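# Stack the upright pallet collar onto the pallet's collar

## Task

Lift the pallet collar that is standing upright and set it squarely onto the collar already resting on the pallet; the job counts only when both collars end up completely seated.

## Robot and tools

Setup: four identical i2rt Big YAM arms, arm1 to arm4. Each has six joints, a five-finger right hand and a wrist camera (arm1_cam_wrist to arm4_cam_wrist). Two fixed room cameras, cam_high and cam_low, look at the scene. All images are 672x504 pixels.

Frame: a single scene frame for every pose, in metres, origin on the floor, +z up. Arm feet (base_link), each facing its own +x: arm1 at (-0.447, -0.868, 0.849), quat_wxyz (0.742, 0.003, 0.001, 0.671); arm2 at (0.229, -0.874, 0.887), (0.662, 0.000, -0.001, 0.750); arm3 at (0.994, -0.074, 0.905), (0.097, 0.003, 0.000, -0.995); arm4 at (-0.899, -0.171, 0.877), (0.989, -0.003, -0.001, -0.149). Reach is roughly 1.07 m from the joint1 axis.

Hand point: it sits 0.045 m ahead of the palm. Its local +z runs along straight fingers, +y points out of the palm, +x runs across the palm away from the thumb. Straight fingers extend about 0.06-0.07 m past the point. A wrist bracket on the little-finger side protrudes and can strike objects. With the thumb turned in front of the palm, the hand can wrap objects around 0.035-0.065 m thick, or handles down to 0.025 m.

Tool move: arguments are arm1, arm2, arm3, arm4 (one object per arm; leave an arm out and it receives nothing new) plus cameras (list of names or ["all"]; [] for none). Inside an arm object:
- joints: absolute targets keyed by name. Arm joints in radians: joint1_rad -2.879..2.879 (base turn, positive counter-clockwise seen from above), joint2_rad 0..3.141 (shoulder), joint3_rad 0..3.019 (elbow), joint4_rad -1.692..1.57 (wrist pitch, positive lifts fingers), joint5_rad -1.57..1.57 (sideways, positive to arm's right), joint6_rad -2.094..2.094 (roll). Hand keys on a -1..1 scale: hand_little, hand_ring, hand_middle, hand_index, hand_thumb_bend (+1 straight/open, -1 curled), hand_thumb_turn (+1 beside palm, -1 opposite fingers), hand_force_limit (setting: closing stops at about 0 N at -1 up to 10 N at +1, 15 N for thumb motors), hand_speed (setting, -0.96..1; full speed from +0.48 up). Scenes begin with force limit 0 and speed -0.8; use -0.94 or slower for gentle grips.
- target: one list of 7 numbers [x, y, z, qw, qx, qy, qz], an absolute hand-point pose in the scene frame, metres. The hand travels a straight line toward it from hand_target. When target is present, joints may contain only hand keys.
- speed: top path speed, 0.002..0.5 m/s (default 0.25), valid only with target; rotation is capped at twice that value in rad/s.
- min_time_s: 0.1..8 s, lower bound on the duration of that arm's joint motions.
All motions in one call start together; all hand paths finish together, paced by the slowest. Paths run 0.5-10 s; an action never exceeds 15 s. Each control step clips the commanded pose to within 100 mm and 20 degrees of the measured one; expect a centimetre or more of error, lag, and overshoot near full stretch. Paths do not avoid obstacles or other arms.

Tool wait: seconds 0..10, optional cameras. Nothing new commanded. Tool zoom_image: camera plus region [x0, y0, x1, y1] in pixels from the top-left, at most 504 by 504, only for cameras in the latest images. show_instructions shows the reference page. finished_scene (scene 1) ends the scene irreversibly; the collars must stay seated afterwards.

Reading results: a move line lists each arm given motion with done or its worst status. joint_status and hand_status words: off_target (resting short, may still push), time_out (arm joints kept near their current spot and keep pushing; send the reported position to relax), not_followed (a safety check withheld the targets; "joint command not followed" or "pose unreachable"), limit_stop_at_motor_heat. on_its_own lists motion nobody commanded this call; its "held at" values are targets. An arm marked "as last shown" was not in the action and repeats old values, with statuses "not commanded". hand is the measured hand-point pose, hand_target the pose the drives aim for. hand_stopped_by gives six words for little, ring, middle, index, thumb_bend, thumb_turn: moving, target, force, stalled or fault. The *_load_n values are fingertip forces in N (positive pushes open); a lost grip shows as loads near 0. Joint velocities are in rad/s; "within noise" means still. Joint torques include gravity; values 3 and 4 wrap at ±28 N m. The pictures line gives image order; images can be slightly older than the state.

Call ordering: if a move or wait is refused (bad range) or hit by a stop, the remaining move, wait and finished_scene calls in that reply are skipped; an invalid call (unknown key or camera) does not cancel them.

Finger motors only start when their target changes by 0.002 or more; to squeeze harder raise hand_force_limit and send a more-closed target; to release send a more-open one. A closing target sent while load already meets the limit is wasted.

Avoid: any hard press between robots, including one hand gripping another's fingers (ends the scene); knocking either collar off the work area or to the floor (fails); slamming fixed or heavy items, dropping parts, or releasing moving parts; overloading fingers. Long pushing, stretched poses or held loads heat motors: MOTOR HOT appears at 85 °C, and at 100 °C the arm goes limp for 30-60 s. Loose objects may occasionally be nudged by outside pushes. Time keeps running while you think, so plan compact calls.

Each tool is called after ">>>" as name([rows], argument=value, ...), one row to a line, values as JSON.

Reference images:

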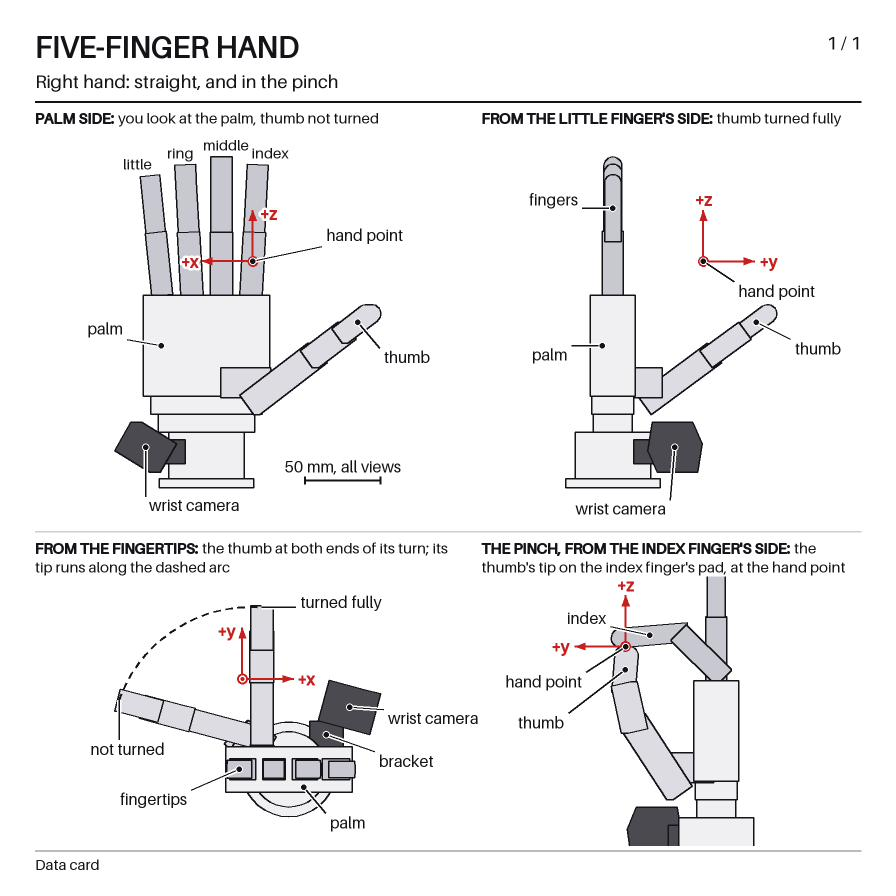

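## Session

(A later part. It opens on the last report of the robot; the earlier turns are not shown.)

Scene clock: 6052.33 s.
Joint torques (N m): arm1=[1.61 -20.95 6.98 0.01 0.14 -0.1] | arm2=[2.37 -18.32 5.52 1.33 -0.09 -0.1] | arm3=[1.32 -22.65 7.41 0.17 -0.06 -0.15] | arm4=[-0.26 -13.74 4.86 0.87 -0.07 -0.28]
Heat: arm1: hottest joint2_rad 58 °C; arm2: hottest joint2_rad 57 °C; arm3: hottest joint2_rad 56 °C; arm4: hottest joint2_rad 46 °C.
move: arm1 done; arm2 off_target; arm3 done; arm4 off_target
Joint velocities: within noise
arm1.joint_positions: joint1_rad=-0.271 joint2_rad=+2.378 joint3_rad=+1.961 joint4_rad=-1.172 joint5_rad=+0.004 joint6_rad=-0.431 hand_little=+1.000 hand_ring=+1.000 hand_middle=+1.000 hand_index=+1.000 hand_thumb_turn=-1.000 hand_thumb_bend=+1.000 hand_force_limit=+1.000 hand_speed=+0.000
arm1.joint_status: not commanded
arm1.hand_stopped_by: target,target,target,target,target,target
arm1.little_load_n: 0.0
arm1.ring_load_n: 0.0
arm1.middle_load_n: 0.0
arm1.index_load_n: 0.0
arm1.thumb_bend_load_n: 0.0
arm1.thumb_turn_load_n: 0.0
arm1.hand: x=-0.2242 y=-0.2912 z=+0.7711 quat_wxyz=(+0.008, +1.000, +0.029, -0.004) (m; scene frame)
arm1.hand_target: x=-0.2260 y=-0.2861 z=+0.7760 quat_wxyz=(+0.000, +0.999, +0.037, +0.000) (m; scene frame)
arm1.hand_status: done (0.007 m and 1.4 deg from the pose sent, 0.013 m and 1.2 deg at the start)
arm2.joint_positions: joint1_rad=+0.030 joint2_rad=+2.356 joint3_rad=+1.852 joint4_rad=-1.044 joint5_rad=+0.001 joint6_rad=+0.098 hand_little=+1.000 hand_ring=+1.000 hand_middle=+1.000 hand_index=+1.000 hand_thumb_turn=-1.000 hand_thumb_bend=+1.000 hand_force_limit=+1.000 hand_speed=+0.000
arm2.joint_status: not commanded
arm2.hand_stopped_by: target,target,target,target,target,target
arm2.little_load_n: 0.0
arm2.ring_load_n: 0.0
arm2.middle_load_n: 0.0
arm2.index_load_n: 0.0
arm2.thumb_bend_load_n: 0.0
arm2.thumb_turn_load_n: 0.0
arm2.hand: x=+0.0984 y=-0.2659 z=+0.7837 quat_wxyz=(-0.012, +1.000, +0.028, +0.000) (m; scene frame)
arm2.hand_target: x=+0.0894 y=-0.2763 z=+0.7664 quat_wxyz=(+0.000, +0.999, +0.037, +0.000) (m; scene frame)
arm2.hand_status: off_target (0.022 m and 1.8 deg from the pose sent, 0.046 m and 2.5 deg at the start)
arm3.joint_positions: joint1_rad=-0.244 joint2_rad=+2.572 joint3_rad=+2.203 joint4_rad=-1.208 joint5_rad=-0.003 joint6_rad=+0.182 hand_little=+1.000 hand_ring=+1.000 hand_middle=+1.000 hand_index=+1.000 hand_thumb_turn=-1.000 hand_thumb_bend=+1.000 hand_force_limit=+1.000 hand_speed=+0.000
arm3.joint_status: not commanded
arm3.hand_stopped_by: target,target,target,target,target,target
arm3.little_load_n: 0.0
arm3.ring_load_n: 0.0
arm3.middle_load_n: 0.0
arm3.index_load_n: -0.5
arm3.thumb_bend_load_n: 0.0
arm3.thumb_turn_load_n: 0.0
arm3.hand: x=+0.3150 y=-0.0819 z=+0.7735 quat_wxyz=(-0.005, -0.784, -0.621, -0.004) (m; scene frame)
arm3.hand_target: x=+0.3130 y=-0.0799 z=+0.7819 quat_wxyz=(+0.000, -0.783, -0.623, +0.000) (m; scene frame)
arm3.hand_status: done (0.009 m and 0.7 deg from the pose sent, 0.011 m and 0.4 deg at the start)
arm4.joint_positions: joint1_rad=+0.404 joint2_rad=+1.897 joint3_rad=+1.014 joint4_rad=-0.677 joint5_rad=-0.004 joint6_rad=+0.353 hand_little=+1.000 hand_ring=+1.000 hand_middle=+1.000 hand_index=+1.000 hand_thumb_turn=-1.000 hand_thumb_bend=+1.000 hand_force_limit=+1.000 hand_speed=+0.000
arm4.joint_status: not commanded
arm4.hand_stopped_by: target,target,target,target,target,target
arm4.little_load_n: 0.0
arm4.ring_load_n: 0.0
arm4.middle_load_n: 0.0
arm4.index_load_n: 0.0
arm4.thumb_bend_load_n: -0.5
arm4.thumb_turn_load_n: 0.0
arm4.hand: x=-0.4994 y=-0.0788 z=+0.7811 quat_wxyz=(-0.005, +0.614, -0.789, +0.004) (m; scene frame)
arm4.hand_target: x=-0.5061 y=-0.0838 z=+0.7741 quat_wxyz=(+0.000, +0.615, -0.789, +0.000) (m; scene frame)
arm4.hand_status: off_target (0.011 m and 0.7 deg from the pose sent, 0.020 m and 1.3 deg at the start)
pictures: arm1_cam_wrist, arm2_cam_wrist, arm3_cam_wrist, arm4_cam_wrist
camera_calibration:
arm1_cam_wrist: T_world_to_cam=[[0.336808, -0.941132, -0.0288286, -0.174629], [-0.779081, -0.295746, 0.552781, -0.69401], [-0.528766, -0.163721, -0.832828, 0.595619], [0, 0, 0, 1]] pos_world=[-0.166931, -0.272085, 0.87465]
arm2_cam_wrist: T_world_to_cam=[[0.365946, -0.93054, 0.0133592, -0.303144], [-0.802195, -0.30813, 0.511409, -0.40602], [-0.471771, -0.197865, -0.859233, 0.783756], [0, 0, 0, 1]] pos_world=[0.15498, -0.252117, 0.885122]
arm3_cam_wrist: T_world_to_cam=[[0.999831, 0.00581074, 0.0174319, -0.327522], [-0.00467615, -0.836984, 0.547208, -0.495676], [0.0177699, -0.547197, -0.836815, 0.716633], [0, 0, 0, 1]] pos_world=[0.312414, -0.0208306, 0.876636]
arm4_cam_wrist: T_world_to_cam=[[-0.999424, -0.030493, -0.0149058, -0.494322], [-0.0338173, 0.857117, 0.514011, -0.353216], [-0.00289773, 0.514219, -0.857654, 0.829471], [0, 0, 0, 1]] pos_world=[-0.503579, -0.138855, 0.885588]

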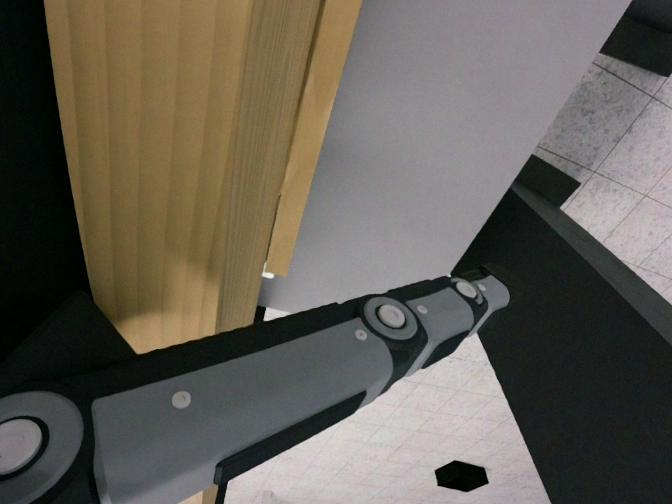

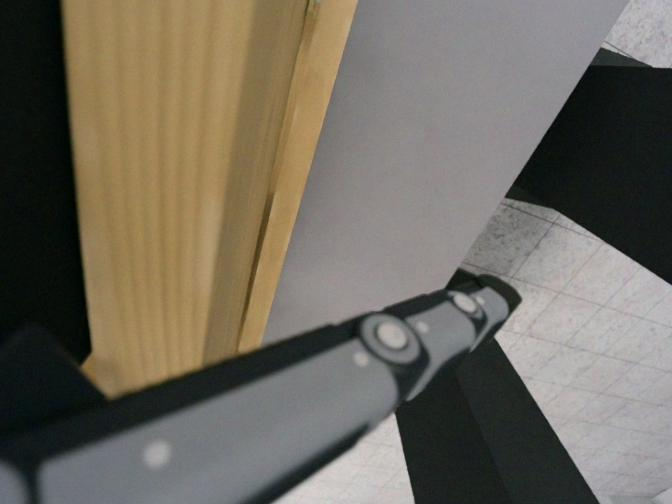

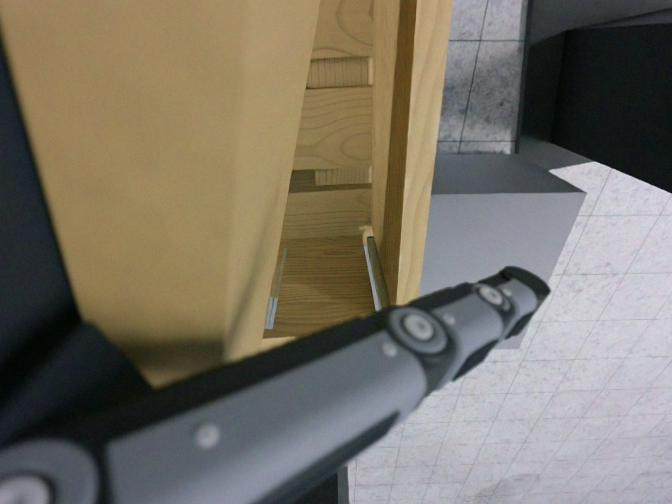

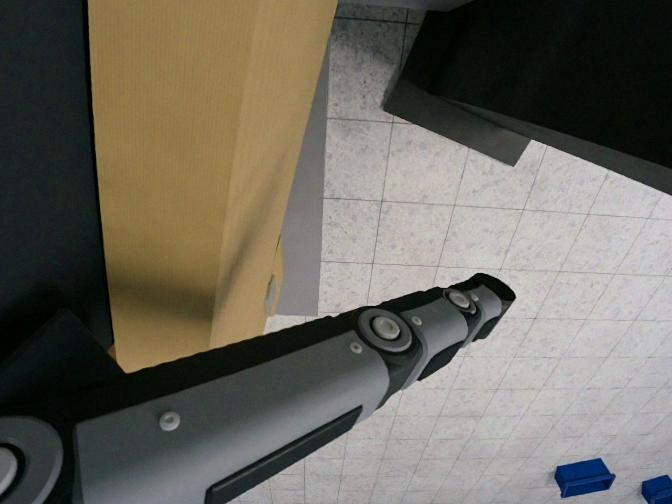

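>>> move(arm1={"target":[-0.226,-0.279,0.793,0,0.9993,0.0375,0],"speed":0.06}, arm2={"target":[0.089,-0.270,0.784,0,0.9993,0.0375,0],"speed":0.06}, arm3={"target":[0.306,-0.080,0.800,0,0.7825,0.6227,0],"speed":0.06}, arm4={"target":[-0.503,-0.084,0.784,0,0.6149,-0.7886,0],"speed":0.06}, cameras=["arm1_cam_wrist","arm2_cam_wrist","arm3_cam_wrist","arm4_cam_wrist"])

Scene clock: 6062.20 s.
Joint torques (N m): arm1=[1.9 -21.25 9.78 -0.73 0.13 -0.06] | arm2=[2.37 -18.96 8.17 -0.06 -0.11 -0.1] | arm3=[1.9 -23 11 -1.13 -0.09 -0.13] | arm4=[-0.38 -15.03 5.82 -0.14 -0.08 -0.29]
Heat: arm1: hottest joint2_rad 59 °C; arm2: hottest joint2_rad 57 °C; arm3: hottest joint2_rad 54 °C; arm4: hottest joint2_rad 46 °C.
move: arm1 off_target; arm2 done; arm3 off_target; arm4 done
Joint velocities: within noise
arm1.joint_positions: joint1_rad=-0.271 joint2_rad=+2.378 joint3_rad=+1.967 joint4_rad=-1.195 joint5_rad=+0.004 joint6_rad=-0.432 hand_little=+1.000 hand_ring=+1.000 hand_middle=+1.000 hand_index=+1.000 hand_thumb_turn=-1.000 hand_thumb_bend=+1.000 hand_force_limit=+1.000 hand_speed=+0.000
arm1.joint_status: not commanded
arm1.hand_stopped_by: target,target,target,target,target,target
arm1.little_load_n: 0.0
arm1.ring_load_n: 0.0
arm1.middle_load_n: 0.0
arm1.index_load_n: 0.0
arm1.thumb_bend_load_n: 0.0
arm1.thumb_turn_load_n: 0.0
arm1.hand: x=-0.2254 y=-0.2946 z=+0.7745 quat_wxyz=(+0.016, +0.999, +0.030, -0.008) (m; scene frame)
arm1.hand_target: x=-0.2262 y=-0.2795 z=+0.7932 quat_wxyz=(+0.000, +0.999, +0.037, +0.000) (m; scene frame)
arm1.hand_status: off_target (0.024 m and 2.2 deg from the pose sent, 0.025 m and 1.4 deg at the start)
arm2.joint_positions: joint1_rad=+0.030 joint2_rad=+2.356 joint3_rad=+1.852 joint4_rad=-1.052 joint5_rad=+0.001 joint6_rad=+0.098 hand_little=+1.000 hand_ring=+1.000 hand_middle=+1.000 hand_index=+1.000 hand_thumb_turn=-1.000 hand_thumb_bend=+1.000 hand_force_limit=+1.000 hand_speed=+0.000
arm2.joint_status: not commanded
arm2.hand_stopped_by: target,target,target,target,target,target
arm2.little_load_n: 0.0
arm2.ring_load_n: 0.0
arm2.middle_load_n: 0.0
arm2.index_load_n: 0.0
arm2.thumb_bend_load_n: 0.0
arm2.thumb_turn_load_n: 0.0
arm2.hand: x=+0.0987 y=-0.2680 z=+0.7841 quat_wxyz=(-0.008, +1.000, +0.028, +0.000) (m; scene frame)
arm2.hand_target: x=+0.0892 y=-0.2701 z=+0.7840 quat_wxyz=(+0.000, +0.999, +0.037, +0.000) (m; scene frame)
arm2.hand_status: done (0.010 m and 1.4 deg from the pose sent, 0.010 m and 1.7 deg at the start)
arm3.joint_positions: joint1_rad=-0.244 joint2_rad=+2.572 joint3_rad=+2.214 joint4_rad=-1.226 joint5_rad=-0.002 joint6_rad=+0.181 hand_little=+1.000 hand_ring=+1.000 hand_middle=+1.000 hand_index=+1.000 hand_thumb_turn=-1.000 hand_thumb_bend=+1.000 hand_force_limit=+1.000 hand_speed=+0.000
arm3.joint_status: not commanded
arm3.hand_stopped_by: target,target,target,target,target,target
arm3.little_load_n: 0.0
arm3.ring_load_n: 0.0
arm3.middle_load_n: 0.0
arm3.index_load_n: 0.0
arm3.thumb_bend_load_n: 0.0
arm3.thumb_turn_load_n: 0.0
arm3.hand: x=+0.3155 y=-0.0818 z=+0.7777 quat_wxyz=(-0.007, -0.784, -0.621, -0.007) (m; scene frame)
arm3.hand_target: x=+0.3064 y=-0.0799 z=+0.7998 quat_wxyz=(+0.000, -0.783, -0.623, +0.000) (m; scene frame)
arm3.hand_status: off_target (0.024 m and 1.1 deg from the pose sent, 0.028 m and 0.7 deg at the start)
arm4.joint_positions: joint1_rad=+0.404 joint2_rad=+1.897 joint3_rad=+1.014 joint4_rad=-0.683 joint5_rad=-0.004 joint6_rad=+0.353 hand_little=+1.000 hand_ring=+1.000 hand_middle=+1.000 hand_index=+1.000 hand_thumb_turn=-1.000 hand_thumb_bend=+1.000 hand_force_limit=+1.000 hand_speed=+0.000
arm4.joint_status: not commanded
arm4.hand_stopped_by: target,target,target,target,target,target
arm4.little_load_n: 0.0
arm4.ring_load_n: 0.0
arm4.middle_load_n: 0.0
arm4.index_load_n: -0.5
arm4.thumb_bend_load_n: 0.0
arm4.thumb_turn_load_n: 0.0
arm4.hand: x=-0.5010 y=-0.0789 z=+0.7814 quat_wxyz=(-0.002, +0.614, -0.789, +0.003) (m; scene frame)
arm4.hand_target: x=-0.5031 y=-0.0839 z=+0.7839 quat_wxyz=(+0.000, +0.615, -0.789, +0.000) (m; scene frame)
arm4.hand_status: done (0.006 m and 0.4 deg from the pose sent, 0.007 m and 0.7 deg at the start)
pictures: arm1_cam_wrist, arm2_cam_wrist, arm3_cam_wrist, arm4_cam_wrist
camera_calibration:
arm1_cam_wrist: T_world_to_cam=[[0.337762, -0.941097, -0.0158919, -0.187192], [-0.775198, -0.287718, 0.562394, -0.702107], [-0.533839, -0.177636, -0.826717, 0.587308], [0, 0, 0, 1]] pos_world=[-0.167518, -0.273847, 0.877423]
arm2_cam_wrist: T_world_to_cam=[[0.365941, -0.930397, 0.0211748, -0.31129], [-0.802788, -0.304077, 0.512901, -0.406615], [-0.470763, -0.204691, -0.858187, 0.781048], [0, 0, 0, 1]] pos_world=[0.155177, -0.253393, 0.88543]
arm3_cam_wrist: T_world_to_cam=[[0.999673, 0.0065379, 0.0247305, -0.333637], [-0.00805299, -0.837193, 0.546848, -0.496528], [0.0242795, -0.546868, -0.836866, 0.71823], [0, 0, 0, 1]] pos_world=[0.312091, -0.0207315, 0.880839]
arm4_cam_wrist: T_world_to_cam=[[-0.999496, -0.0304927, -0.00883457, -0.500714], [-0.0306997, 0.857472, 0.513613, -0.351349], [-0.00808606, 0.513626, -0.857976, 0.827366], [0, 0, 0, 1]] pos_world=[-0.504558, -0.138953, 0.885895]

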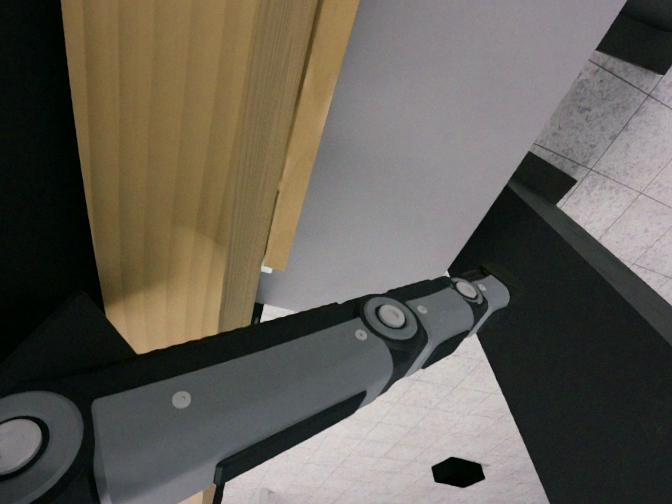

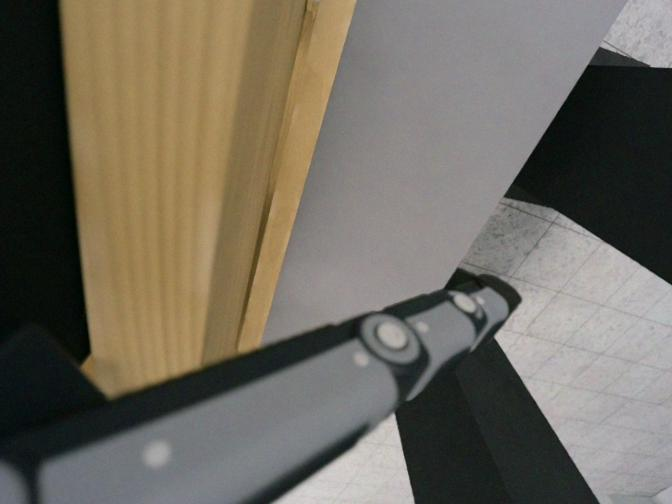

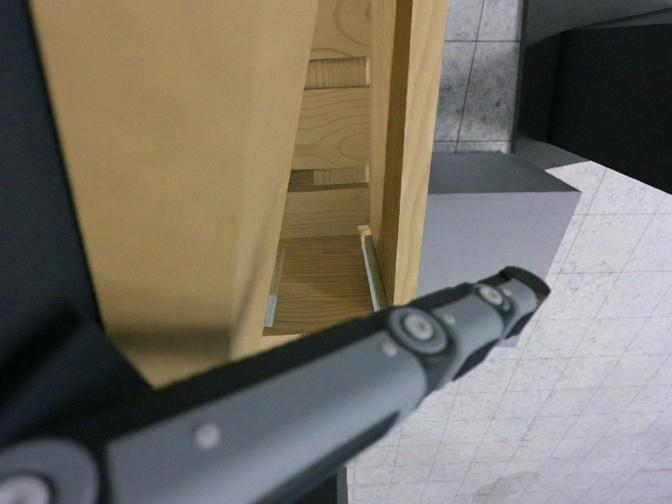

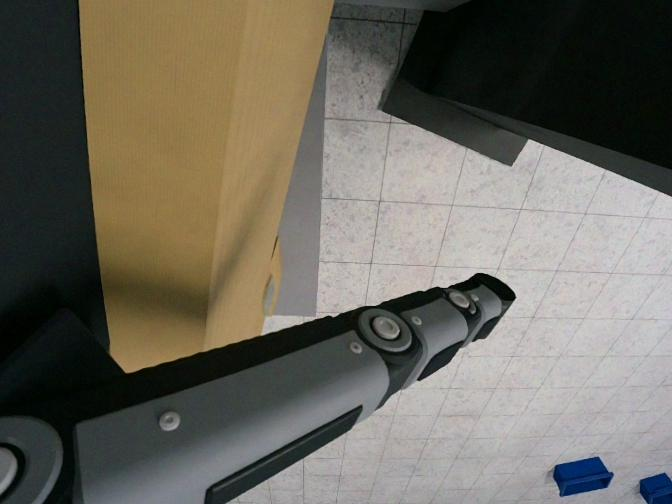

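>>> move(arm1={"joints":{"hand_thumb_bend":-0.95,"hand_speed":0,"hand_force_limit":1}}, arm2={"joints":{"hand_thumb_bend":-0.95,"hand_speed":0,"hand_force_limit":1}}, arm3={"joints":{"hand_thumb_bend":-0.95,"hand_speed":0,"hand_force_limit":1}}, arm4={"joints":{"hand_thumb_bend":-0.95,"hand_speed":0,"hand_force_limit":1}}, cameras=["arm1_cam_wrist","arm3_cam_wrist"])

Scene clock: 6070.20 s.
Joint torques (N m): arm1=[1.9 -21.19 9.84 -0.68 0.55 0.09] | arm2=[2.49 -19.02 8.13 -0.01 -0.11 -0.1] | arm3=[1.32 -22.95 11 -1.18 -0.24 -0.07] | arm4=[-0.44 -15.03 5.83 0.02 -0.01 -0.29]
Heat: arm1: hottest joint2_rad 60 °C; arm2: hottest joint2_rad 57 °C; arm3: hottest joint2_rad 54 °C; arm4: hottest joint2_rad 46 °C.
move: arm1 off_target; arm2 off_target; arm3 off_target; arm4 off_target
Joint velocities: within noise
arm1.joint_positions: joint1_rad=-0.271 joint2_rad=+2.377 joint3_rad=+1.967 joint4_rad=-1.197 joint5_rad=-0.007 joint6_rad=-0.446 hand_little=+1.000 hand_ring=+1.000 hand_middle=+1.000 hand_index=+1.000 hand_thumb_turn=-0.999 hand_thumb_bend=-0.262 hand_force_limit=+1.000 hand_speed=+0.000
arm1.joint_status: hand_thumb_bend off_target (ended at -0.262, target -0.950); the others done
arm1.hand_stopped_by: target,target,target,target,force,target
arm1.little_load_n: 0.0
arm1.ring_load_n: 0.0
arm1.middle_load_n: 0.0
arm1.index_load_n: 0.0
arm1.thumb_bend_load_n: 16.0
arm1.thumb_turn_load_n: 11.0
arm1.hand: x=-0.2266 y=-0.2942 z=+0.7755 quat_wxyz=(+0.013, +0.999, +0.037, -0.013) (m; scene frame)
arm1.hand_target: x=-0.2262 y=-0.2796 z=+0.7932 quat_wxyz=(+0.000, +0.999, +0.037, +0.000) (m; scene frame)
arm1.hand_status: not commanded
arm2.joint_positions: joint1_rad=+0.030 joint2_rad=+2.356 joint3_rad=+1.852 joint4_rad=-1.052 joint5_rad=+0.001 joint6_rad=+0.098 hand_little=+1.000 hand_ring=+1.000 hand_middle=+1.000 hand_index=+1.000 hand_thumb_turn=-1.000 hand_thumb_bend=-0.393 hand_force_limit=+1.000 hand_speed=+0.000
arm2.joint_status: hand_thumb_bend off_target (ended at -0.393, target -0.950); the others done
arm2.hand_stopped_by: target,target,target,target,force,target
arm2.little_load_n: 0.0
arm2.ring_load_n: 0.0
arm2.middle_load_n: 0.0
arm2.index_load_n: 0.0
arm2.thumb_bend_load_n: 21.0
arm2.thumb_turn_load_n: 2.0
arm2.hand: x=+0.0987 y=-0.2680 z=+0.7842 quat_wxyz=(-0.008, +1.000, +0.028, +0.000) (m; scene frame)
arm2.hand_target: x=+0.0892 y=-0.2702 z=+0.7840 quat_wxyz=(+0.000, +0.999, +0.037, +0.000) (m; scene frame)
arm2.hand_status: not commanded
arm3.joint_positions: joint1_rad=-0.244 joint2_rad=+2.568 joint3_rad=+2.214 joint4_rad=-1.228 joint5_rad=+0.002 joint6_rad=+0.177 hand_little=+1.000 hand_ring=+1.000 hand_middle=+1.000 hand_index=+1.000 hand_thumb_turn=-1.000 hand_thumb_bend=-0.265 hand_force_limit=+1.000 hand_speed=+0.000
arm3.joint_status: hand_thumb_bend off_target (ended at -0.265, target -0.950); the others done
arm3.hand_stopped_by: target,target,target,target,force,target
arm3.little_load_n: 0.0
arm3.ring_load_n: 0.0
arm3.middle_load_n: 0.0
arm3.index_load_n: 0.0
arm3.thumb_bend_load_n: 13.5
arm3.thumb_turn_load_n: 7.0
arm3.hand: x=+0.3152 y=-0.0807 z=+0.7802 quat_wxyz=(-0.005, -0.782, -0.623, -0.007) (m; scene frame)
arm3.hand_target: x=+0.3064 y=-0.0799 z=+0.7998 quat_wxyz=(+0.000, -0.783, -0.623, +0.000) (m; scene frame)
arm3.hand_status: not commanded
arm4.joint_positions: joint1_rad=+0.404 joint2_rad=+1.897 joint3_rad=+1.014 joint4_rad=-0.685 joint5_rad=-0.006 joint6_rad=+0.353 hand_little=+1.000 hand_ring=+1.000 hand_middle=+1.000 hand_index=+1.000 hand_thumb_turn=-1.000 hand_thumb_bend=-0.361 hand_force_limit=+1.000 hand_speed=+0.000
arm4.joint_status: hand_thumb_bend off_target (ended at -0.361, target -0.950); the others done
arm4.hand_stopped_by: target,target,target,target,force,target
arm4.little_load_n: 0.0
arm4.ring_load_n: 0.0
arm4.middle_load_n: 0.0
arm4.index_load_n: 0.0
arm4.thumb_bend_load_n: 14.0
arm4.thumb_turn_load_n: 1.0
arm4.hand: x=-0.5017 y=-0.0787 z=+0.7816 quat_wxyz=(-0.002, +0.614, -0.789, +0.001) (m; scene frame)
arm4.hand_target: x=-0.5031 y=-0.0839 z=+0.7839 quat_wxyz=(+0.000, +0.615, -0.789, +0.000) (m; scene frame)
arm4.hand_status: not commanded
pictures: arm1_cam_wrist, arm3_cam_wrist
camera_calibration:
arm1_cam_wrist: T_world_to_cam=[[0.349779, -0.936528, -0.0238651, -0.176134], [-0.765408, -0.300372, 0.569146, -0.710242], [-0.54019, -0.180809, -0.82189, 0.581467], [0, 0, 0, 1]] pos_world=[-0.167915, -0.273157, 0.87793]
arm3_cam_wrist: T_world_to_cam=[[0.999676, 0.0106916, 0.0230989, -0.331875], [-0.00357636, -0.839498, 0.543351, -0.495874], [0.0252008, -0.543258, -0.839188, 0.722667], [0, 0, 0, 1]] pos_world=[0.311782, -0.0201426, 0.883552]

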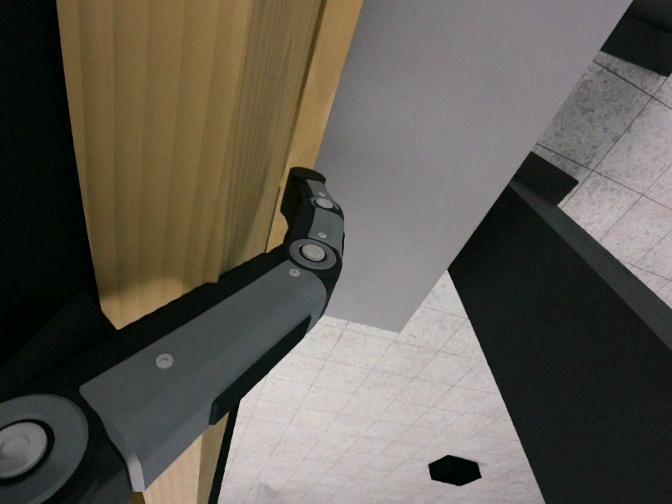

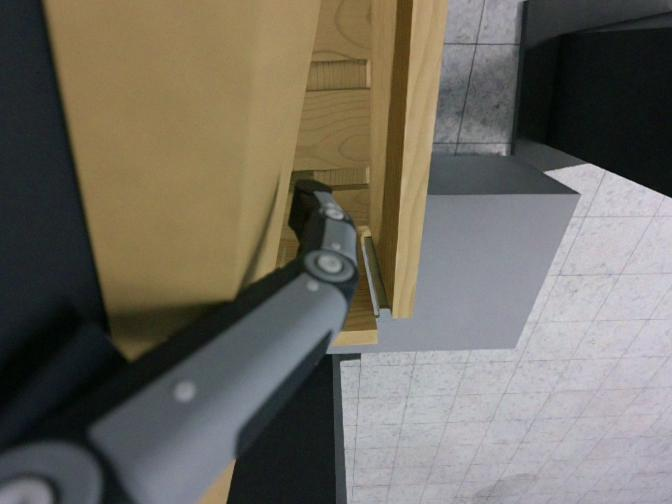

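>>> move(arm1={"joints":{"hand_thumb_bend":0.5}}, arm3={"joints":{"hand_thumb_bend":0.5}})

>>> move(arm1={"target":[-0.226,-0.273,0.808,0,0.9993,0.0375,0],"speed":0.06}, arm3={"target":[0.303,-0.080,0.814,0,0.7825,0.6227,0],"speed":0.06}, cameras=["arm1_cam_wrist","arm3_cam_wrist"])

Scene clock: 6075.57 s.
Joint torques (N m): arm1=[2.02 -21.13 9.78 -0.65 0.17 0.06] | arm2=[2.37 -18.96 8.09 0.02 -0.09 -0.1] | arm3=[0.85 -22.77 11.02 -0.96 -0.24 -0.06] | arm4=[-0.5 -15.03 5.83 -0.01 -0.01 -0.29]
Heat: arm1: hottest joint2_rad 58 °C; arm2: hottest joint2_rad 57 °C; arm3: hottest joint2_rad 53 °C; arm4: hottest joint2_rad 46 °C.
move: arm1 done; arm3 done
Joint velocities: within noise
arm1.joint_positions: joint1_rad=-0.271 joint2_rad=+2.377 joint3_rad=+1.967 joint4_rad=-1.198 joint5_rad=+0.003 joint6_rad=-0.444 hand_little=+1.000 hand_ring=+1.000 hand_middle=+1.000 hand_index=+1.000 hand_thumb_turn=-1.000 hand_thumb_bend=+0.500 hand_force_limit=+1.000 hand_speed=+0.000
arm1.joint_status: all done
arm1.hand_stopped_by: target,target,target,target,target,target
arm1.little_load_n: 0.0
arm1.ring_load_n: 0.0
arm1.middle_load_n: 0.0
arm1.index_load_n: 0.0
arm1.thumb_bend_load_n: 0.0
arm1.thumb_turn_load_n: 0.0
arm1.hand: x=-0.2252 y=-0.2950 z=+0.7757 quat_wxyz=(+0.016, +0.999, +0.036, -0.008) (m; scene frame)
arm1.hand_target: x=-0.2264 y=-0.2795 z=+0.7931 quat_wxyz=(+0.000, +0.999, +0.038, +0.000) (m; scene frame)
arm1.hand_status: not commanded
arm2, arm4: as last shown
arm2.joint_positions: joint1_rad=+0.030 joint2_rad=+2.356 joint3_rad=+1.852 joint4_rad=-1.053 joint5_rad=+0.001 joint6_rad=+0.098 hand_little=+1.000 hand_ring=+1.000 hand_middle=+1.000 hand_index=+1.000 hand_thumb_turn=-1.000 hand_thumb_bend=-0.393 hand_force_limit=+1.000 hand_speed=+0.000
arm2.thumb_bend_load_n: 19.5
arm2.hand: x=+0.0987 y=-0.2682 z=+0.7843 quat_wxyz=(-0.007, +1.000, +0.028, +0.000) (m; scene frame)
arm3.joint_positions: joint1_rad=-0.244 joint2_rad=+2.568 joint3_rad=+2.214 joint4_rad=-1.230 joint5_rad=+0.002 joint6_rad=+0.177 hand_little=+1.000 hand_ring=+1.000 hand_middle=+1.000 hand_index=+1.000 hand_thumb_turn=-1.000 hand_thumb_bend=+0.500 hand_force_limit=+1.000 hand_speed=+0.000
arm3.joint_status: all done
arm3.hand_stopped_by: target,target,target,target,target,target
arm3.little_load_n: 0.0
arm3.ring_load_n: 0.0
arm3.middle_load_n: 0.0
arm3.index_load_n: 0.0
arm3.thumb_bend_load_n: 0.0
arm3.thumb_turn_load_n: 0.0
arm3.hand: x=+0.3157 y=-0.0807 z=+0.7803 quat_wxyz=(-0.005, -0.782, -0.623, -0.008) (m; scene frame)
arm3.hand_target: x=+0.3064 y=-0.0799 z=+0.7998 quat_wxyz=(+0.000, -0.783, -0.623, +0.000) (m; scene frame)
arm3.hand_status: not commanded
pictures: none

Scene clock: 6076.60 s.
Joint torques (N m): arm1=[2.32 -21.19 10.24 -0.59 0.11 0.07] | arm2=[2.02 -19.02 8.09 0.02 -0.11 -0.1] | arm3=[1.14 -23.24 11.48 -0.81 -0.22 -0.07] | arm4=[-0.44 -15.03 5.83 -0.01 -0.01 -0.29]
Heat: arm1: hottest joint2_rad 58 °C; arm2: hottest joint2_rad 57 °C; arm3: hottest joint2_rad 53 °C; arm4: hottest joint2_rad 46 °C.
move: arm1 off_target; arm3 off_target
Joint velocities: within noise
arm1.joint_positions: joint1_rad=-0.271 joint2_rad=+2.377 joint3_rad=+2.005 joint4_rad=-1.243 joint5_rad=+0.004 joint6_rad=-0.442 hand_little=+1.000 hand_ring=+1.000 hand_middle=+1.000 hand_index=+1.000 hand_thumb_turn=-1.000 hand_thumb_bend=+0.500 hand_force_limit=+1.000 hand_speed=+0.000
arm1.joint_status: not commanded
arm1.hand_stopped_by: target,target,target,target,target,target
arm1.little_load_n: 0.0
arm1.ring_load_n: 0.0
arm1.middle_load_n: 0.0
arm1.index_load_n: 0.0
arm1.thumb_bend_load_n: 0.0
arm1.thumb_turn_load_n: 0.0
arm1.hand: x=-0.2238 y=-0.2919 z=+0.7895 quat_wxyz=(+0.019, +0.999, +0.035, -0.009) (m; scene frame)
arm1.hand_target: x=-0.2265 y=-0.2738 z=+0.8082 quat_wxyz=(+0.000, +0.999, +0.038, +0.000) (m; scene frame)
arm1.hand_status: off_target (0.027 m and 2.5 deg from the pose sent, 0.039 m and 2.0 deg at the start)
arm2, arm4: as last shown
arm2.thumb_turn_load_n: 2.5
arm3.joint_positions: joint1_rad=-0.244 joint2_rad=+2.568 joint3_rad=+2.237 joint4_rad=-1.266 joint5_rad=+0.002 joint6_rad=+0.177 hand_little=+1.000 hand_ring=+1.000 hand_middle=+1.000 hand_index=+1.000 hand_thumb_turn=-1.000 hand_thumb_bend=+0.500 hand_force_limit=+1.000 hand_speed=+0.000
arm3.joint_status: not commanded
arm3.hand_stopped_by: target,target,target,target,target,target
arm3.little_load_n: 0.0
arm3.ring_load_n: 0.0
arm3.middle_load_n: 0.0
arm3.index_load_n: 0.0
arm3.thumb_bend_load_n: 0.0
arm3.thumb_turn_load_n: 0.0
arm3.hand: x=+0.3162 y=-0.0808 z=+0.7893 quat_wxyz=(-0.010, -0.782, -0.623, -0.013) (m; scene frame)
arm3.hand_target: x=+0.3036 y=-0.0799 z=+0.8139 quat_wxyz=(+0.000, -0.783, -0.623, +0.000) (m; scene frame)
arm3.hand_status: off_target (0.028 m and 1.9 deg from the pose sent, 0.036 m and 1.1 deg at the start)
pictures: arm1_cam_wrist, arm3_cam_wrist
camera_calibration:
arm1_cam_wrist: T_world_to_cam=[[0.347453, -0.937646, -0.00981021, -0.186576], [-0.770311, -0.291379, 0.567203, -0.712262], [-0.534695, -0.189519, -0.823519, 0.594938], [0, 0, 0, 1]] pos_world=[-0.165727, -0.269729, 0.89211]
arm3_cam_wrist: T_world_to_cam=[[0.999222, 0.0107566, 0.0379368, -0.344642], [-0.0116144, -0.839112, 0.543835, -0.498687], [0.037683, -0.543853, -0.838334, 0.725575], [0, 0, 0, 1]] pos_world=[0.31124, -0.0201406, 0.892553]

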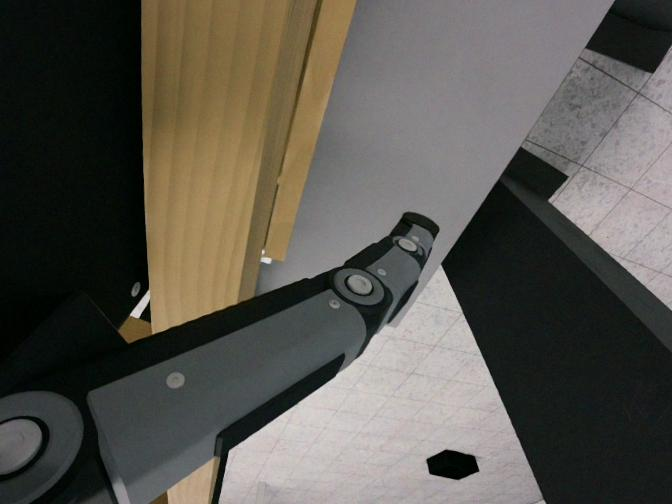

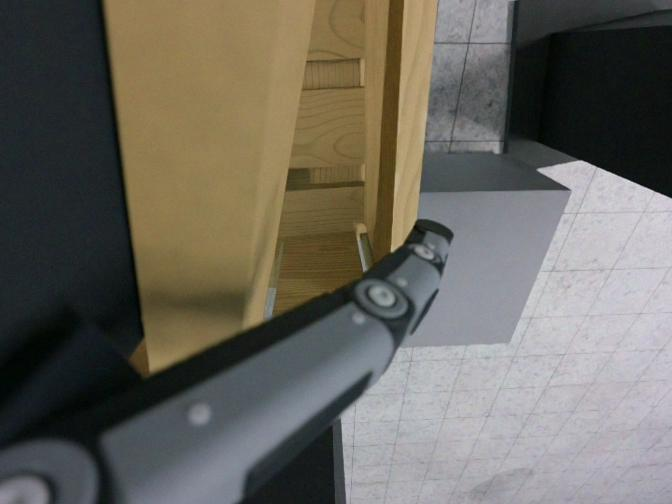

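>>> move(arm1={"joints":{"hand_thumb_bend":-0.95}}, arm3={"joints":{"hand_thumb_bend":-0.95}})

Scene clock: 6082.13 s.
Joint torques (N m): arm1=[2.26 -21.25 10.21 -0.46 0.07 0.1] | arm2=[2.26 -19.02 8.12 -0.03 -0.1 -0.09] | arm3=[1.38 -23.3 11.49 -0.99 -0.27 -0.1] | arm4=[-0.38 -15.03 5.85 -0.02 0 -0.29]
Heat: arm1: hottest joint2_rad 57 °C; arm2: hottest joint2_rad 57 °C; arm3: hottest joint2_rad 53 °C; arm4: hottest joint2_rad 46 °C.
move: arm1 off_target; arm3 off_target
Joint velocities: within noise
arm1.joint_positions: joint1_rad=-0.271 joint2_rad=+2.377 joint3_rad=+2.005 joint4_rad=-1.247 joint5_rad=+0.006 joint6_rad=-0.444 hand_little=+1.000 hand_ring=+1.000 hand_middle=+1.000 hand_index=+1.000 hand_thumb_turn=-1.000 hand_thumb_bend=-0.409 hand_force_limit=+1.000 hand_speed=+0.000
arm1.joint_status: hand_thumb_bend off_target (ended at -0.409, target -0.950)
arm1.hand_stopped_by: target,target,target,target,force,target
arm1.little_load_n: 0.0
arm1.ring_load_n: 0.0
arm1.middle_load_n: 0.0
arm1.index_load_n: 0.0
arm1.thumb_bend_load_n: 18.0
arm1.thumb_turn_load_n: 2.5
arm1.hand: x=-0.2238 y=-0.2929 z=+0.7898 quat_wxyz=(+0.021, +0.999, +0.036, -0.009) (m; scene frame)
arm1.hand_target: x=-0.2264 y=-0.2738 z=+0.8082 quat_wxyz=(+0.000, +0.999, +0.038, +0.000) (m; scene frame)
arm1.hand_status: not commanded
arm2, arm4: as last shown
arm2.thumb_turn_load_n: 2.0
arm2.hand_target: x=+0.0892 y=-0.2701 z=+0.7840 quat_wxyz=(+0.000, +0.999, +0.037, +0.000) (m; scene frame)
arm3.joint_positions: joint1_rad=-0.244 joint2_rad=+2.568 joint3_rad=+2.237 joint4_rad=-1.267 joint5_rad=+0.002 joint6_rad=+0.177 hand_little=+1.000 hand_ring=+1.000 hand_middle=+1.000 hand_index=+1.000 hand_thumb_turn=-1.000 hand_thumb_bend=-0.386 hand_force_limit=+1.000 hand_speed=+0.000
arm3.joint_status: hand_thumb_bend off_target (ended at -0.386, target -0.950)
arm3.hand_stopped_by: target,target,target,target,force,target
arm3.little_load_n: 0.0
arm3.ring_load_n: 0.0
arm3.middle_load_n: 0.0
arm3.index_load_n: 0.0
arm3.thumb_bend_load_n: 14.5
arm3.thumb_turn_load_n: 1.5
arm3.hand: x=+0.3164 y=-0.0808 z=+0.7893 quat_wxyz=(-0.010, -0.782, -0.623, -0.013) (m; scene frame)
arm3.hand_target: x=+0.3037 y=-0.0799 z=+0.8139 quat_wxyz=(+0.000, -0.783, -0.623, +0.000) (m; scene frame)
arm3.hand_status: not commanded
arm4.thumb_bend_load_n: 13.5
pictures: none

>>> move(arm1={"target":[-0.2264,-0.279,0.797,-0.0936,0.9949,0.0373,-0.0035],"speed":0.05}, arm2={"target":[0.0892,-0.270,0.784,-0.0936,0.9949,0.0373,-0.0035],"speed":0.05}, arm3={"target":[0.308,-0.080,0.800,-0.0648,0.7798,0.6206,-0.0516],"speed":0.05}, arm4={"target":[-0.5031,-0.084,0.784,-0.0402,0.6136,-0.7869,0.0516],"speed":0.05}, cameras=["all"])

Scene clock: 6095.03 s.
Joint torques (N m): arm1=[1.08 -21.19 6.61 0.81 -0.97 0.02] | arm2=[2.67 -20.95 4.07 1.72 0.28 -0.07] | arm3=[1.73 -23.77 6.48 0.69 0.32 -0.04] | arm4=[1.03 -15.79 3.6 1.46 0.77 -0.2]
Heat: arm1: hottest joint2_rad 57 °C; arm2: hottest joint2_rad 58 °C; arm3: hottest joint2_rad 53 °C; arm4: hottest joint2_rad 46 °C.
move: arm1 off_target; arm2 off_target; arm3 off_target; arm4 done
Joint velocities: within noise
arm1.joint_positions: joint1_rad=-0.285 joint2_rad=+2.254 joint3_rad=+1.786 joint4_rad=-0.979 joint5_rad=-0.051 joint6_rad=-0.458 hand_little=+1.000 hand_ring=+1.000 hand_middle=+1.000 hand_index=+1.000 hand_thumb_turn=-1.000 hand_thumb_bend=-0.374 hand_force_limit=+1.000 hand_speed=+0.000
arm1.joint_status: not commanded
arm1.hand_stopped_by: target,target,target,target,force,target
arm1.little_load_n: 0.0
arm1.ring_load_n: 0.0
arm1.middle_load_n: 0.0
arm1.index_load_n: 0.0
arm1.thumb_bend_load_n: 38.5
arm1.thumb_turn_load_n: 4.0
arm1.hand: x=-0.2240 y=-0.2895 z=+0.7842 quat_wxyz=(-0.069, +0.997, +0.037, -0.001) (m; scene frame)
arm1.hand_target: x=-0.2265 y=-0.2791 z=+0.7973 quat_wxyz=(-0.093, +0.995, +0.038, -0.004) (m; scene frame)
arm1.hand_status: off_target (0.017 m and 2.9 deg from the pose sent, 0.016 m and 13.2 deg at the start)
arm2.joint_positions: joint1_rad=+0.030 joint2_rad=+2.267 joint3_rad=+1.672 joint4_rad=-0.800 joint5_rad=+0.009 joint6_rad=+0.098 hand_little=+1.000 hand_ring=+1.000 hand_middle=+1.000 hand_index=+1.000 hand_thumb_turn=-1.000 hand_thumb_bend=-0.346 hand_force_limit=+1.000 hand_speed=+0.000
arm2.joint_status: not commanded
arm2.hand_stopped_by: target,target,target,target,force,target
arm2.little_load_n: 0.0
arm2.ring_load_n: 0.0
arm2.middle_load_n: 0.0
arm2.index_load_n: 0.0
arm2.thumb_bend_load_n: 44.0
arm2.thumb_turn_load_n: 5.0
arm2.hand: x=+0.0993 y=-0.2630 z=+0.7768 quat_wxyz=(-0.088, +0.996, +0.028, -0.006) (m; scene frame)
arm2.hand_target: x=+0.0893 y=-0.2699 z=+0.7838 quat_wxyz=(-0.093, +0.995, +0.037, -0.004) (m; scene frame)
arm2.hand_status: off_target (0.014 m and 1.3 deg from the pose sent, 0.010 m and 9.9 deg at the start)
arm3.joint_positions: joint1_rad=-0.243 joint2_rad=+2.437 joint3_rad=+1.978 joint4_rad=-0.969 joint5_rad=+0.018 joint6_rad=+0.179 hand_little=+1.000 hand_ring=+1.000 hand_middle=+1.000 hand_index=+1.000 hand_thumb_turn=-1.000 hand_thumb_bend=-0.358 hand_force_limit=+1.000 hand_speed=+0.000
arm3.joint_status: not commanded
arm3.hand_stopped_by: target,target,target,target,force,target
arm3.little_load_n: 0.0
arm3.ring_load_n: 0.0
arm3.middle_load_n: 0.0
arm3.index_load_n: 0.0
arm3.thumb_bend_load_n: 44.5
arm3.thumb_turn_load_n: 4.0
arm3.hand: x=+0.3114 y=-0.0782 z=+0.7827 quat_wxyz=(+0.053, -0.781, -0.621, +0.045) (m; scene frame)
arm3.hand_target: x=+0.3080 y=-0.0801 z=+0.7998 quat_wxyz=(+0.065, -0.780, -0.621, +0.052) (m; scene frame)
arm3.hand_status: off_target (0.018 m and 1.6 deg from the pose sent, 0.014 m and 11.3 deg at the start)
arm4.joint_positions: joint1_rad=+0.404 joint2_rad=+1.841 joint3_rad=+0.943 joint4_rad=-0.563 joint5_rad=+0.019 joint6_rad=+0.362 hand_little=+1.000 hand_ring=+1.000 hand_middle=+1.000 hand_index=+1.000 hand_thumb_turn=-1.000 hand_thumb_bend=-0.328 hand_force_limit=+1.000 hand_speed=+0.000
arm4.joint_status: not commanded
arm4.hand_stopped_by: target,target,target,target,force,target
arm4.little_load_n: 0.0
arm4.ring_load_n: 0.0
arm4.middle_load_n: 0.0
arm4.index_load_n: 0.0
arm4.thumb_bend_load_n: 46.5
arm4.thumb_turn_load_n: 6.5
arm4.hand: x=-0.4954 y=-0.0823 z=+0.7833 quat_wxyz=(-0.041, +0.610, -0.791, +0.039) (m; scene frame)
arm4.hand_target: x=-0.5031 y=-0.0840 z=+0.7839 quat_wxyz=(-0.040, +0.614, -0.787, +0.051) (m; scene frame)
arm4.hand_status: done (0.008 m and 1.5 deg from the pose sent, 0.006 m and 7.3 deg at the start)
pictures: arm1_cam_wrist, arm2_cam_wrist, arm3_cam_wrist, arm4_cam_wrist, cam_high, cam_low
camera_calibration:
arm1_cam_wrist: T_world_to_cam=[[0.35109, -0.920629, -0.170817, -0.0523122], [-0.77534, -0.388122, 0.498206, -0.683765], [-0.524961, -0.0424738, -0.850066, 0.656477], [0, 0, 0, 1]] pos_world=[-0.167159, -0.285661, 0.889769]
arm2_cam_wrist: T_world_to_cam=[[0.365578, -0.921133, -0.133664, -0.184002], [-0.79434, -0.383607, 0.471031, -0.390031], [-0.485157, -0.0660241, -0.871931, 0.824632], [0, 0, 0, 1]] pos_world=[0.157526, -0.264663, 0.878144]
arm3_cam_wrist: T_world_to_cam=[[0.991382, 0.0103688, -0.130595, -0.20532], [0.0770811, -0.852216, 0.517481, -0.501008], [-0.105929, -0.523087, -0.845671, 0.773727], [0, 0, 0, 1]] pos_world=[0.32413, -0.0201115, 0.886767]
arm4_cam_wrist: T_world_to_cam=[[-0.99321, -0.02177, -0.114283, -0.408731], [-0.076294, 0.863488, 0.498567, -0.359461], [0.0878284, 0.5039, -0.859285, 0.878545], [0, 0, 0, 1]] pos_world=[-0.510541, -0.141207, 0.887425]

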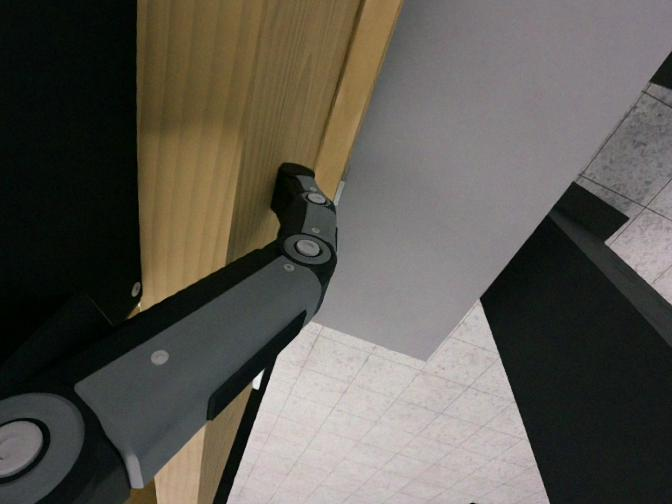

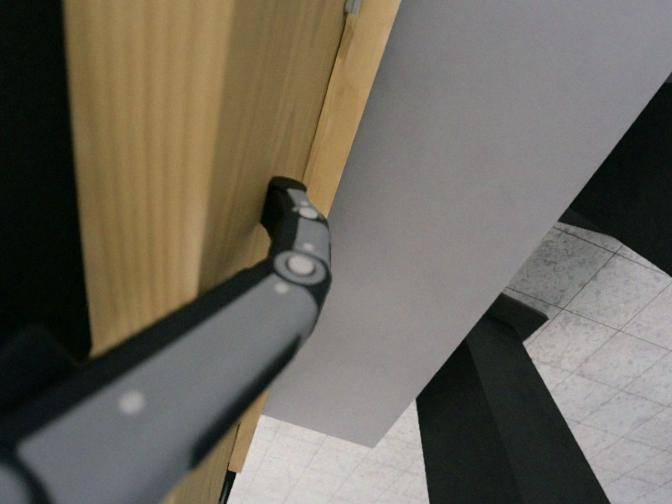

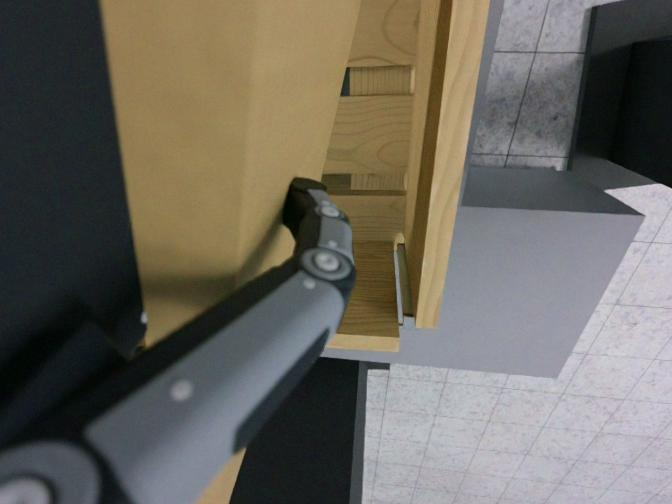

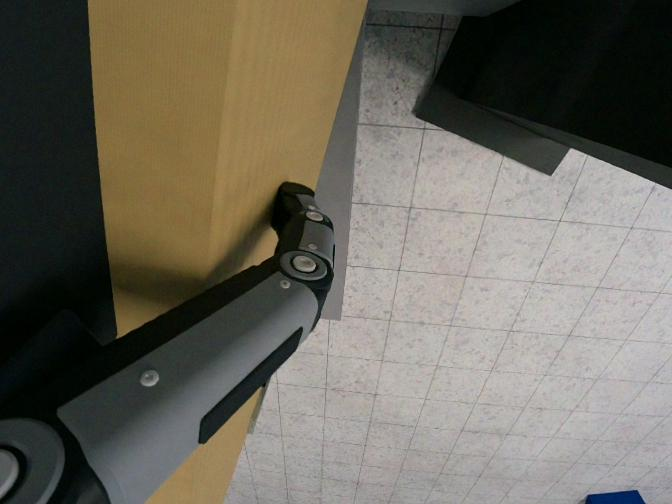

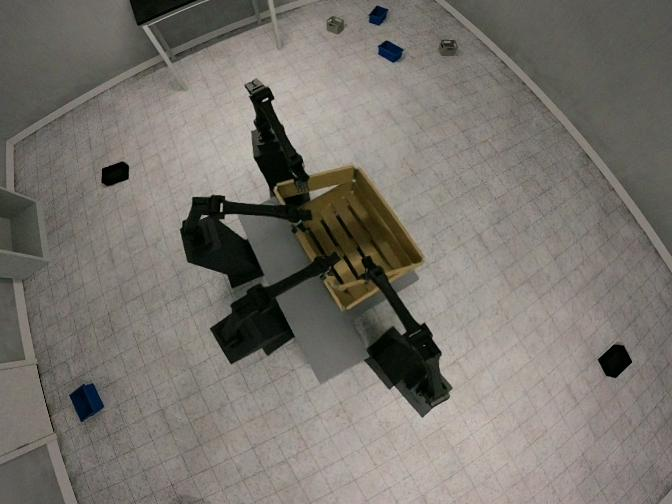

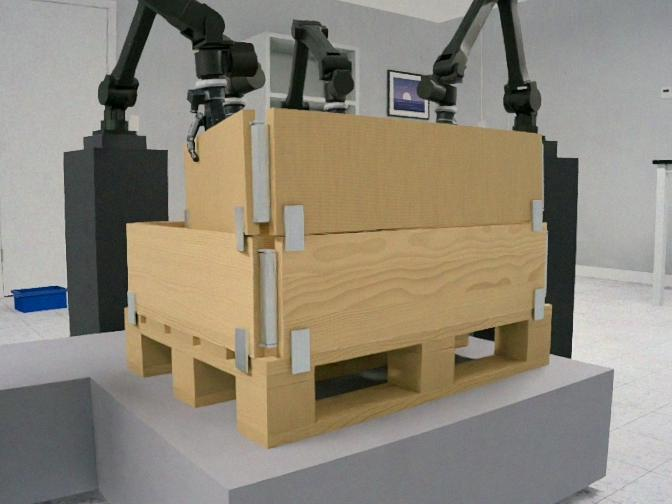

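>>> move(arm1={"joints":{"joint1_rad":-0.2815,"joint2_rad":2.161,"joint3_rad":1.842,"joint4_rad":-0.961,"joint5_rad":-0.056,"joint6_rad":-0.4545},"min_time_s":4}, arm2={"joints":{"joint1_rad":0.029,"joint2_rad":2.183,"joint3_rad":1.714,"joint4_rad":-0.783,"joint5_rad":0.008,"joint6_rad":0.097},"min_time_s":4}, arm3={"joints":{"joint1_rad":-0.251,"joint2_rad":2.367,"joint3_rad":1.996,"joint4_rad":-0.936,"joint5_rad":0.004,"joint6_rad":0.171},"min_time_s":4}, arm4={"joints":{"joint1_rad":0.417,"joint2_rad":1.793,"joint3_rad":0.951,"joint4_rad":-0.539,"joint5_rad":0.049,"joint6_rad":0.375},"min_time_s":4}, cameras=["cam_high","cam_low","arm2_cam_wrist"])

Scene clock: 6162.87 s.
Joint torques (N m): arm1=[1.26 -25.99 11.41 0.55 -0.41 0.01] | arm2=[1.08 -24.23 9.8 1.88 -0.05 -0.08] | arm3=[0.5 -25.93 9.5 1.96 -0.24 -0.12] | arm4=[1.38 -17.61 6.69 1.63 0.83 -0.03]
Heat: arm1: hottest joint2_rad 55 °C; arm2: hottest joint2_rad 63 °C; arm3: hottest joint2_rad 53 °C; arm4: hottest joint2_rad 46 °C.
move: arm1 done; arm2 done; arm3 done; arm4 done
Joint velocities: within noise
arm1.joint_positions: joint1_rad=-0.285 joint2_rad=+2.248 joint3_rad=+1.786 joint4_rad=-0.978 joint5_rad=-0.045 joint6_rad=-0.458 hand_little=+1.000 hand_ring=+1.000 hand_middle=+1.000 hand_index=+1.000 hand_thumb_turn=-1.000 hand_thumb_bend=-0.373 hand_force_limit=+1.000 hand_speed=+0.000
arm1.joint_status: all done
arm1.hand_stopped_by: target,target,target,target,force,target
arm1.little_load_n: 0.0
arm1.ring_load_n: 0.0
arm1.middle_load_n: 0.0
arm1.index_load_n: 0.0
arm1.thumb_bend_load_n: 38.5
arm1.thumb_turn_load_n: 4.0
arm1.hand: x=-0.2222 y=-0.2886 z=+0.7878 quat_wxyz=(-0.071, +0.997, +0.037, +0.004) (m; scene frame)
arm1.hand_target: x=-0.2106 y=-0.2484 z=+0.8612 quat_wxyz=(-0.145, +0.988, +0.039, +0.031) (m; scene frame)
arm1.hand_status: not commanded
arm2.joint_positions: joint1_rad=+0.030 joint2_rad=+2.259 joint3_rad=+1.672 joint4_rad=-0.799 joint5_rad=+0.009 joint6_rad=+0.098 hand_little=+1.000 hand_ring=+1.000 hand_middle=+1.000 hand_index=+1.000 hand_thumb_turn=-1.000 hand_thumb_bend=-0.342 hand_force_limit=+1.000 hand_speed=+0.000
arm2.joint_status: all done
arm2.hand_stopped_by: target,target,target,target,force,target
arm2.little_load_n: 0.0
arm2.ring_load_n: 0.0
arm2.middle_load_n: 0.0
arm2.index_load_n: 0.0
arm2.thumb_bend_load_n: 44.5
arm2.thumb_turn_load_n: 4.0
arm2.hand: x=+0.0990 y=-0.2611 z=+0.7811 quat_wxyz=(-0.092, +0.995, +0.028, -0.006) (m; scene frame)
arm2.hand_target: x=+0.0934 y=-0.2216 z=+0.8434 quat_wxyz=(-0.158, +0.987, +0.027, -0.015) (m; scene frame)
arm2.hand_status: not commanded
arm3.joint_positions: joint1_rad=-0.243 joint2_rad=+2.433 joint3_rad=+1.978 joint4_rad=-0.968 joint5_rad=+0.007 joint6_rad=+0.176 hand_little=+1.000 hand_ring=+1.000 hand_middle=+1.000 hand_index=+1.000 hand_thumb_turn=-1.000 hand_thumb_bend=-0.357 hand_force_limit=+1.000 hand_speed=+0.000
arm3.joint_status: all done
arm3.hand_stopped_by: target,target,target,target,force,target
arm3.little_load_n: 0.0
arm3.ring_load_n: 0.0
arm3.middle_load_n: 0.0
arm3.index_load_n: 0.0
arm3.thumb_bend_load_n: 44.5
arm3.thumb_turn_load_n: 4.0
arm3.hand: x=+0.3104 y=-0.0802 z=+0.7856 quat_wxyz=(+0.050, -0.780, -0.622, +0.051) (m; scene frame)
arm3.hand_target: x=+0.2794 y=-0.0732 z=+0.8362 quat_wxyz=(+0.087, -0.776, -0.617, +0.094) (m; scene frame)
arm3.hand_status: not commanded
arm4.joint_positions: joint1_rad=+0.404 joint2_rad=+1.839 joint3_rad=+0.943 joint4_rad=-0.562 joint5_rad=+0.026 joint6_rad=+0.363 hand_little=+1.000 hand_ring=+1.000 hand_middle=+1.000 hand_index=+1.000 hand_thumb_turn=-1.000 hand_thumb_bend=-0.327 hand_force_limit=+1.000 hand_speed=+0.000
arm4.joint_status: all done
arm4.hand_stopped_by: target,target,target,target,force,target
arm4.little_load_n: 0.0
arm4.ring_load_n: 0.0
arm4.middle_load_n: 0.0
arm4.index_load_n: 0.0
arm4.thumb_bend_load_n: 45.5
arm4.thumb_turn_load_n: 9.0
arm4.hand: x=-0.4942 y=-0.0836 z=+0.7840 quat_wxyz=(-0.040, +0.609, -0.791, +0.043) (m; scene frame)
arm4.hand_target: x=-0.4739 y=-0.0795 z=+0.8032 quat_wxyz=(-0.068, +0.606, -0.789, +0.072) (m; scene frame)
arm4.hand_status: not commanded
pictures: arm2_cam_wrist, cam_high, cam_low
camera_calibration:
arm2_cam_wrist: T_world_to_cam=[[0.365402, -0.920039, -0.141455, -0.175082], [-0.793758, -0.387348, 0.468946, -0.390992], [-0.486241, -0.0590727, -0.871826, 0.830262], [0, 0, 0, 1]] pos_world=[0.15733, -0.263486, 0.882432]

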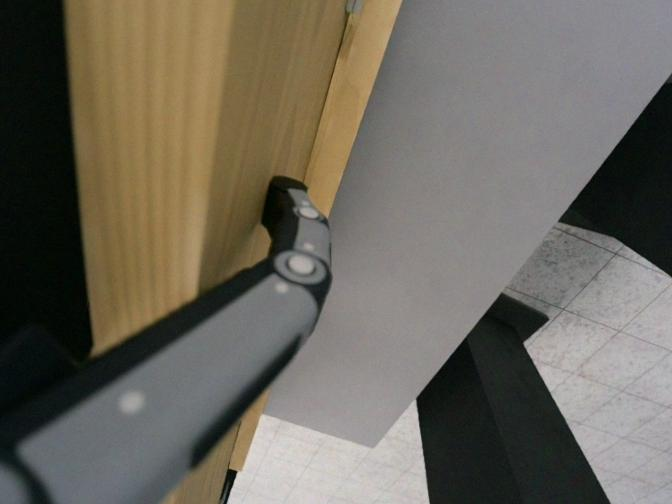

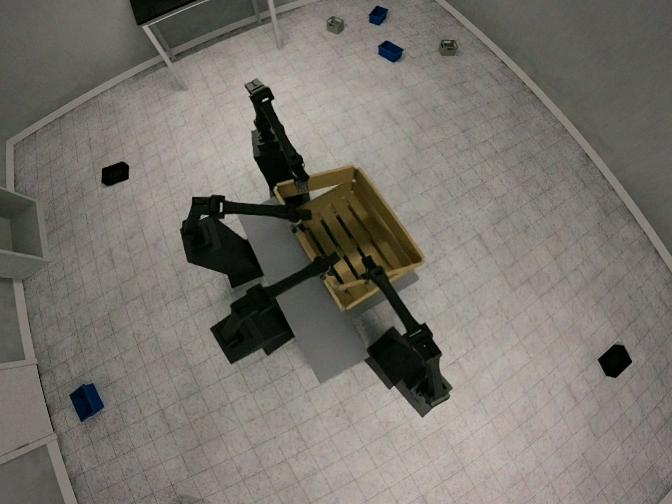

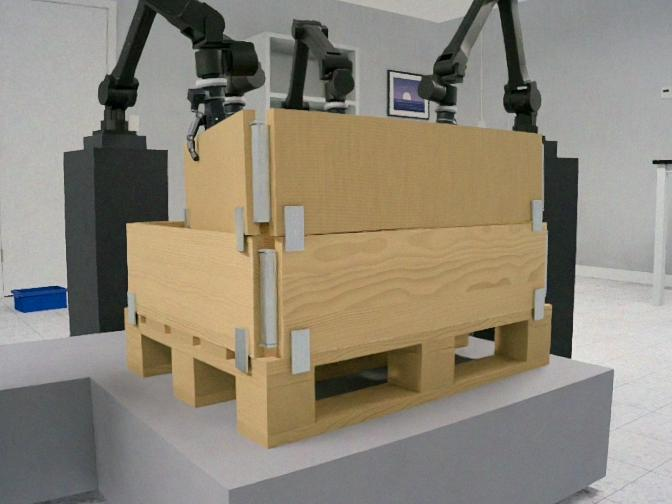

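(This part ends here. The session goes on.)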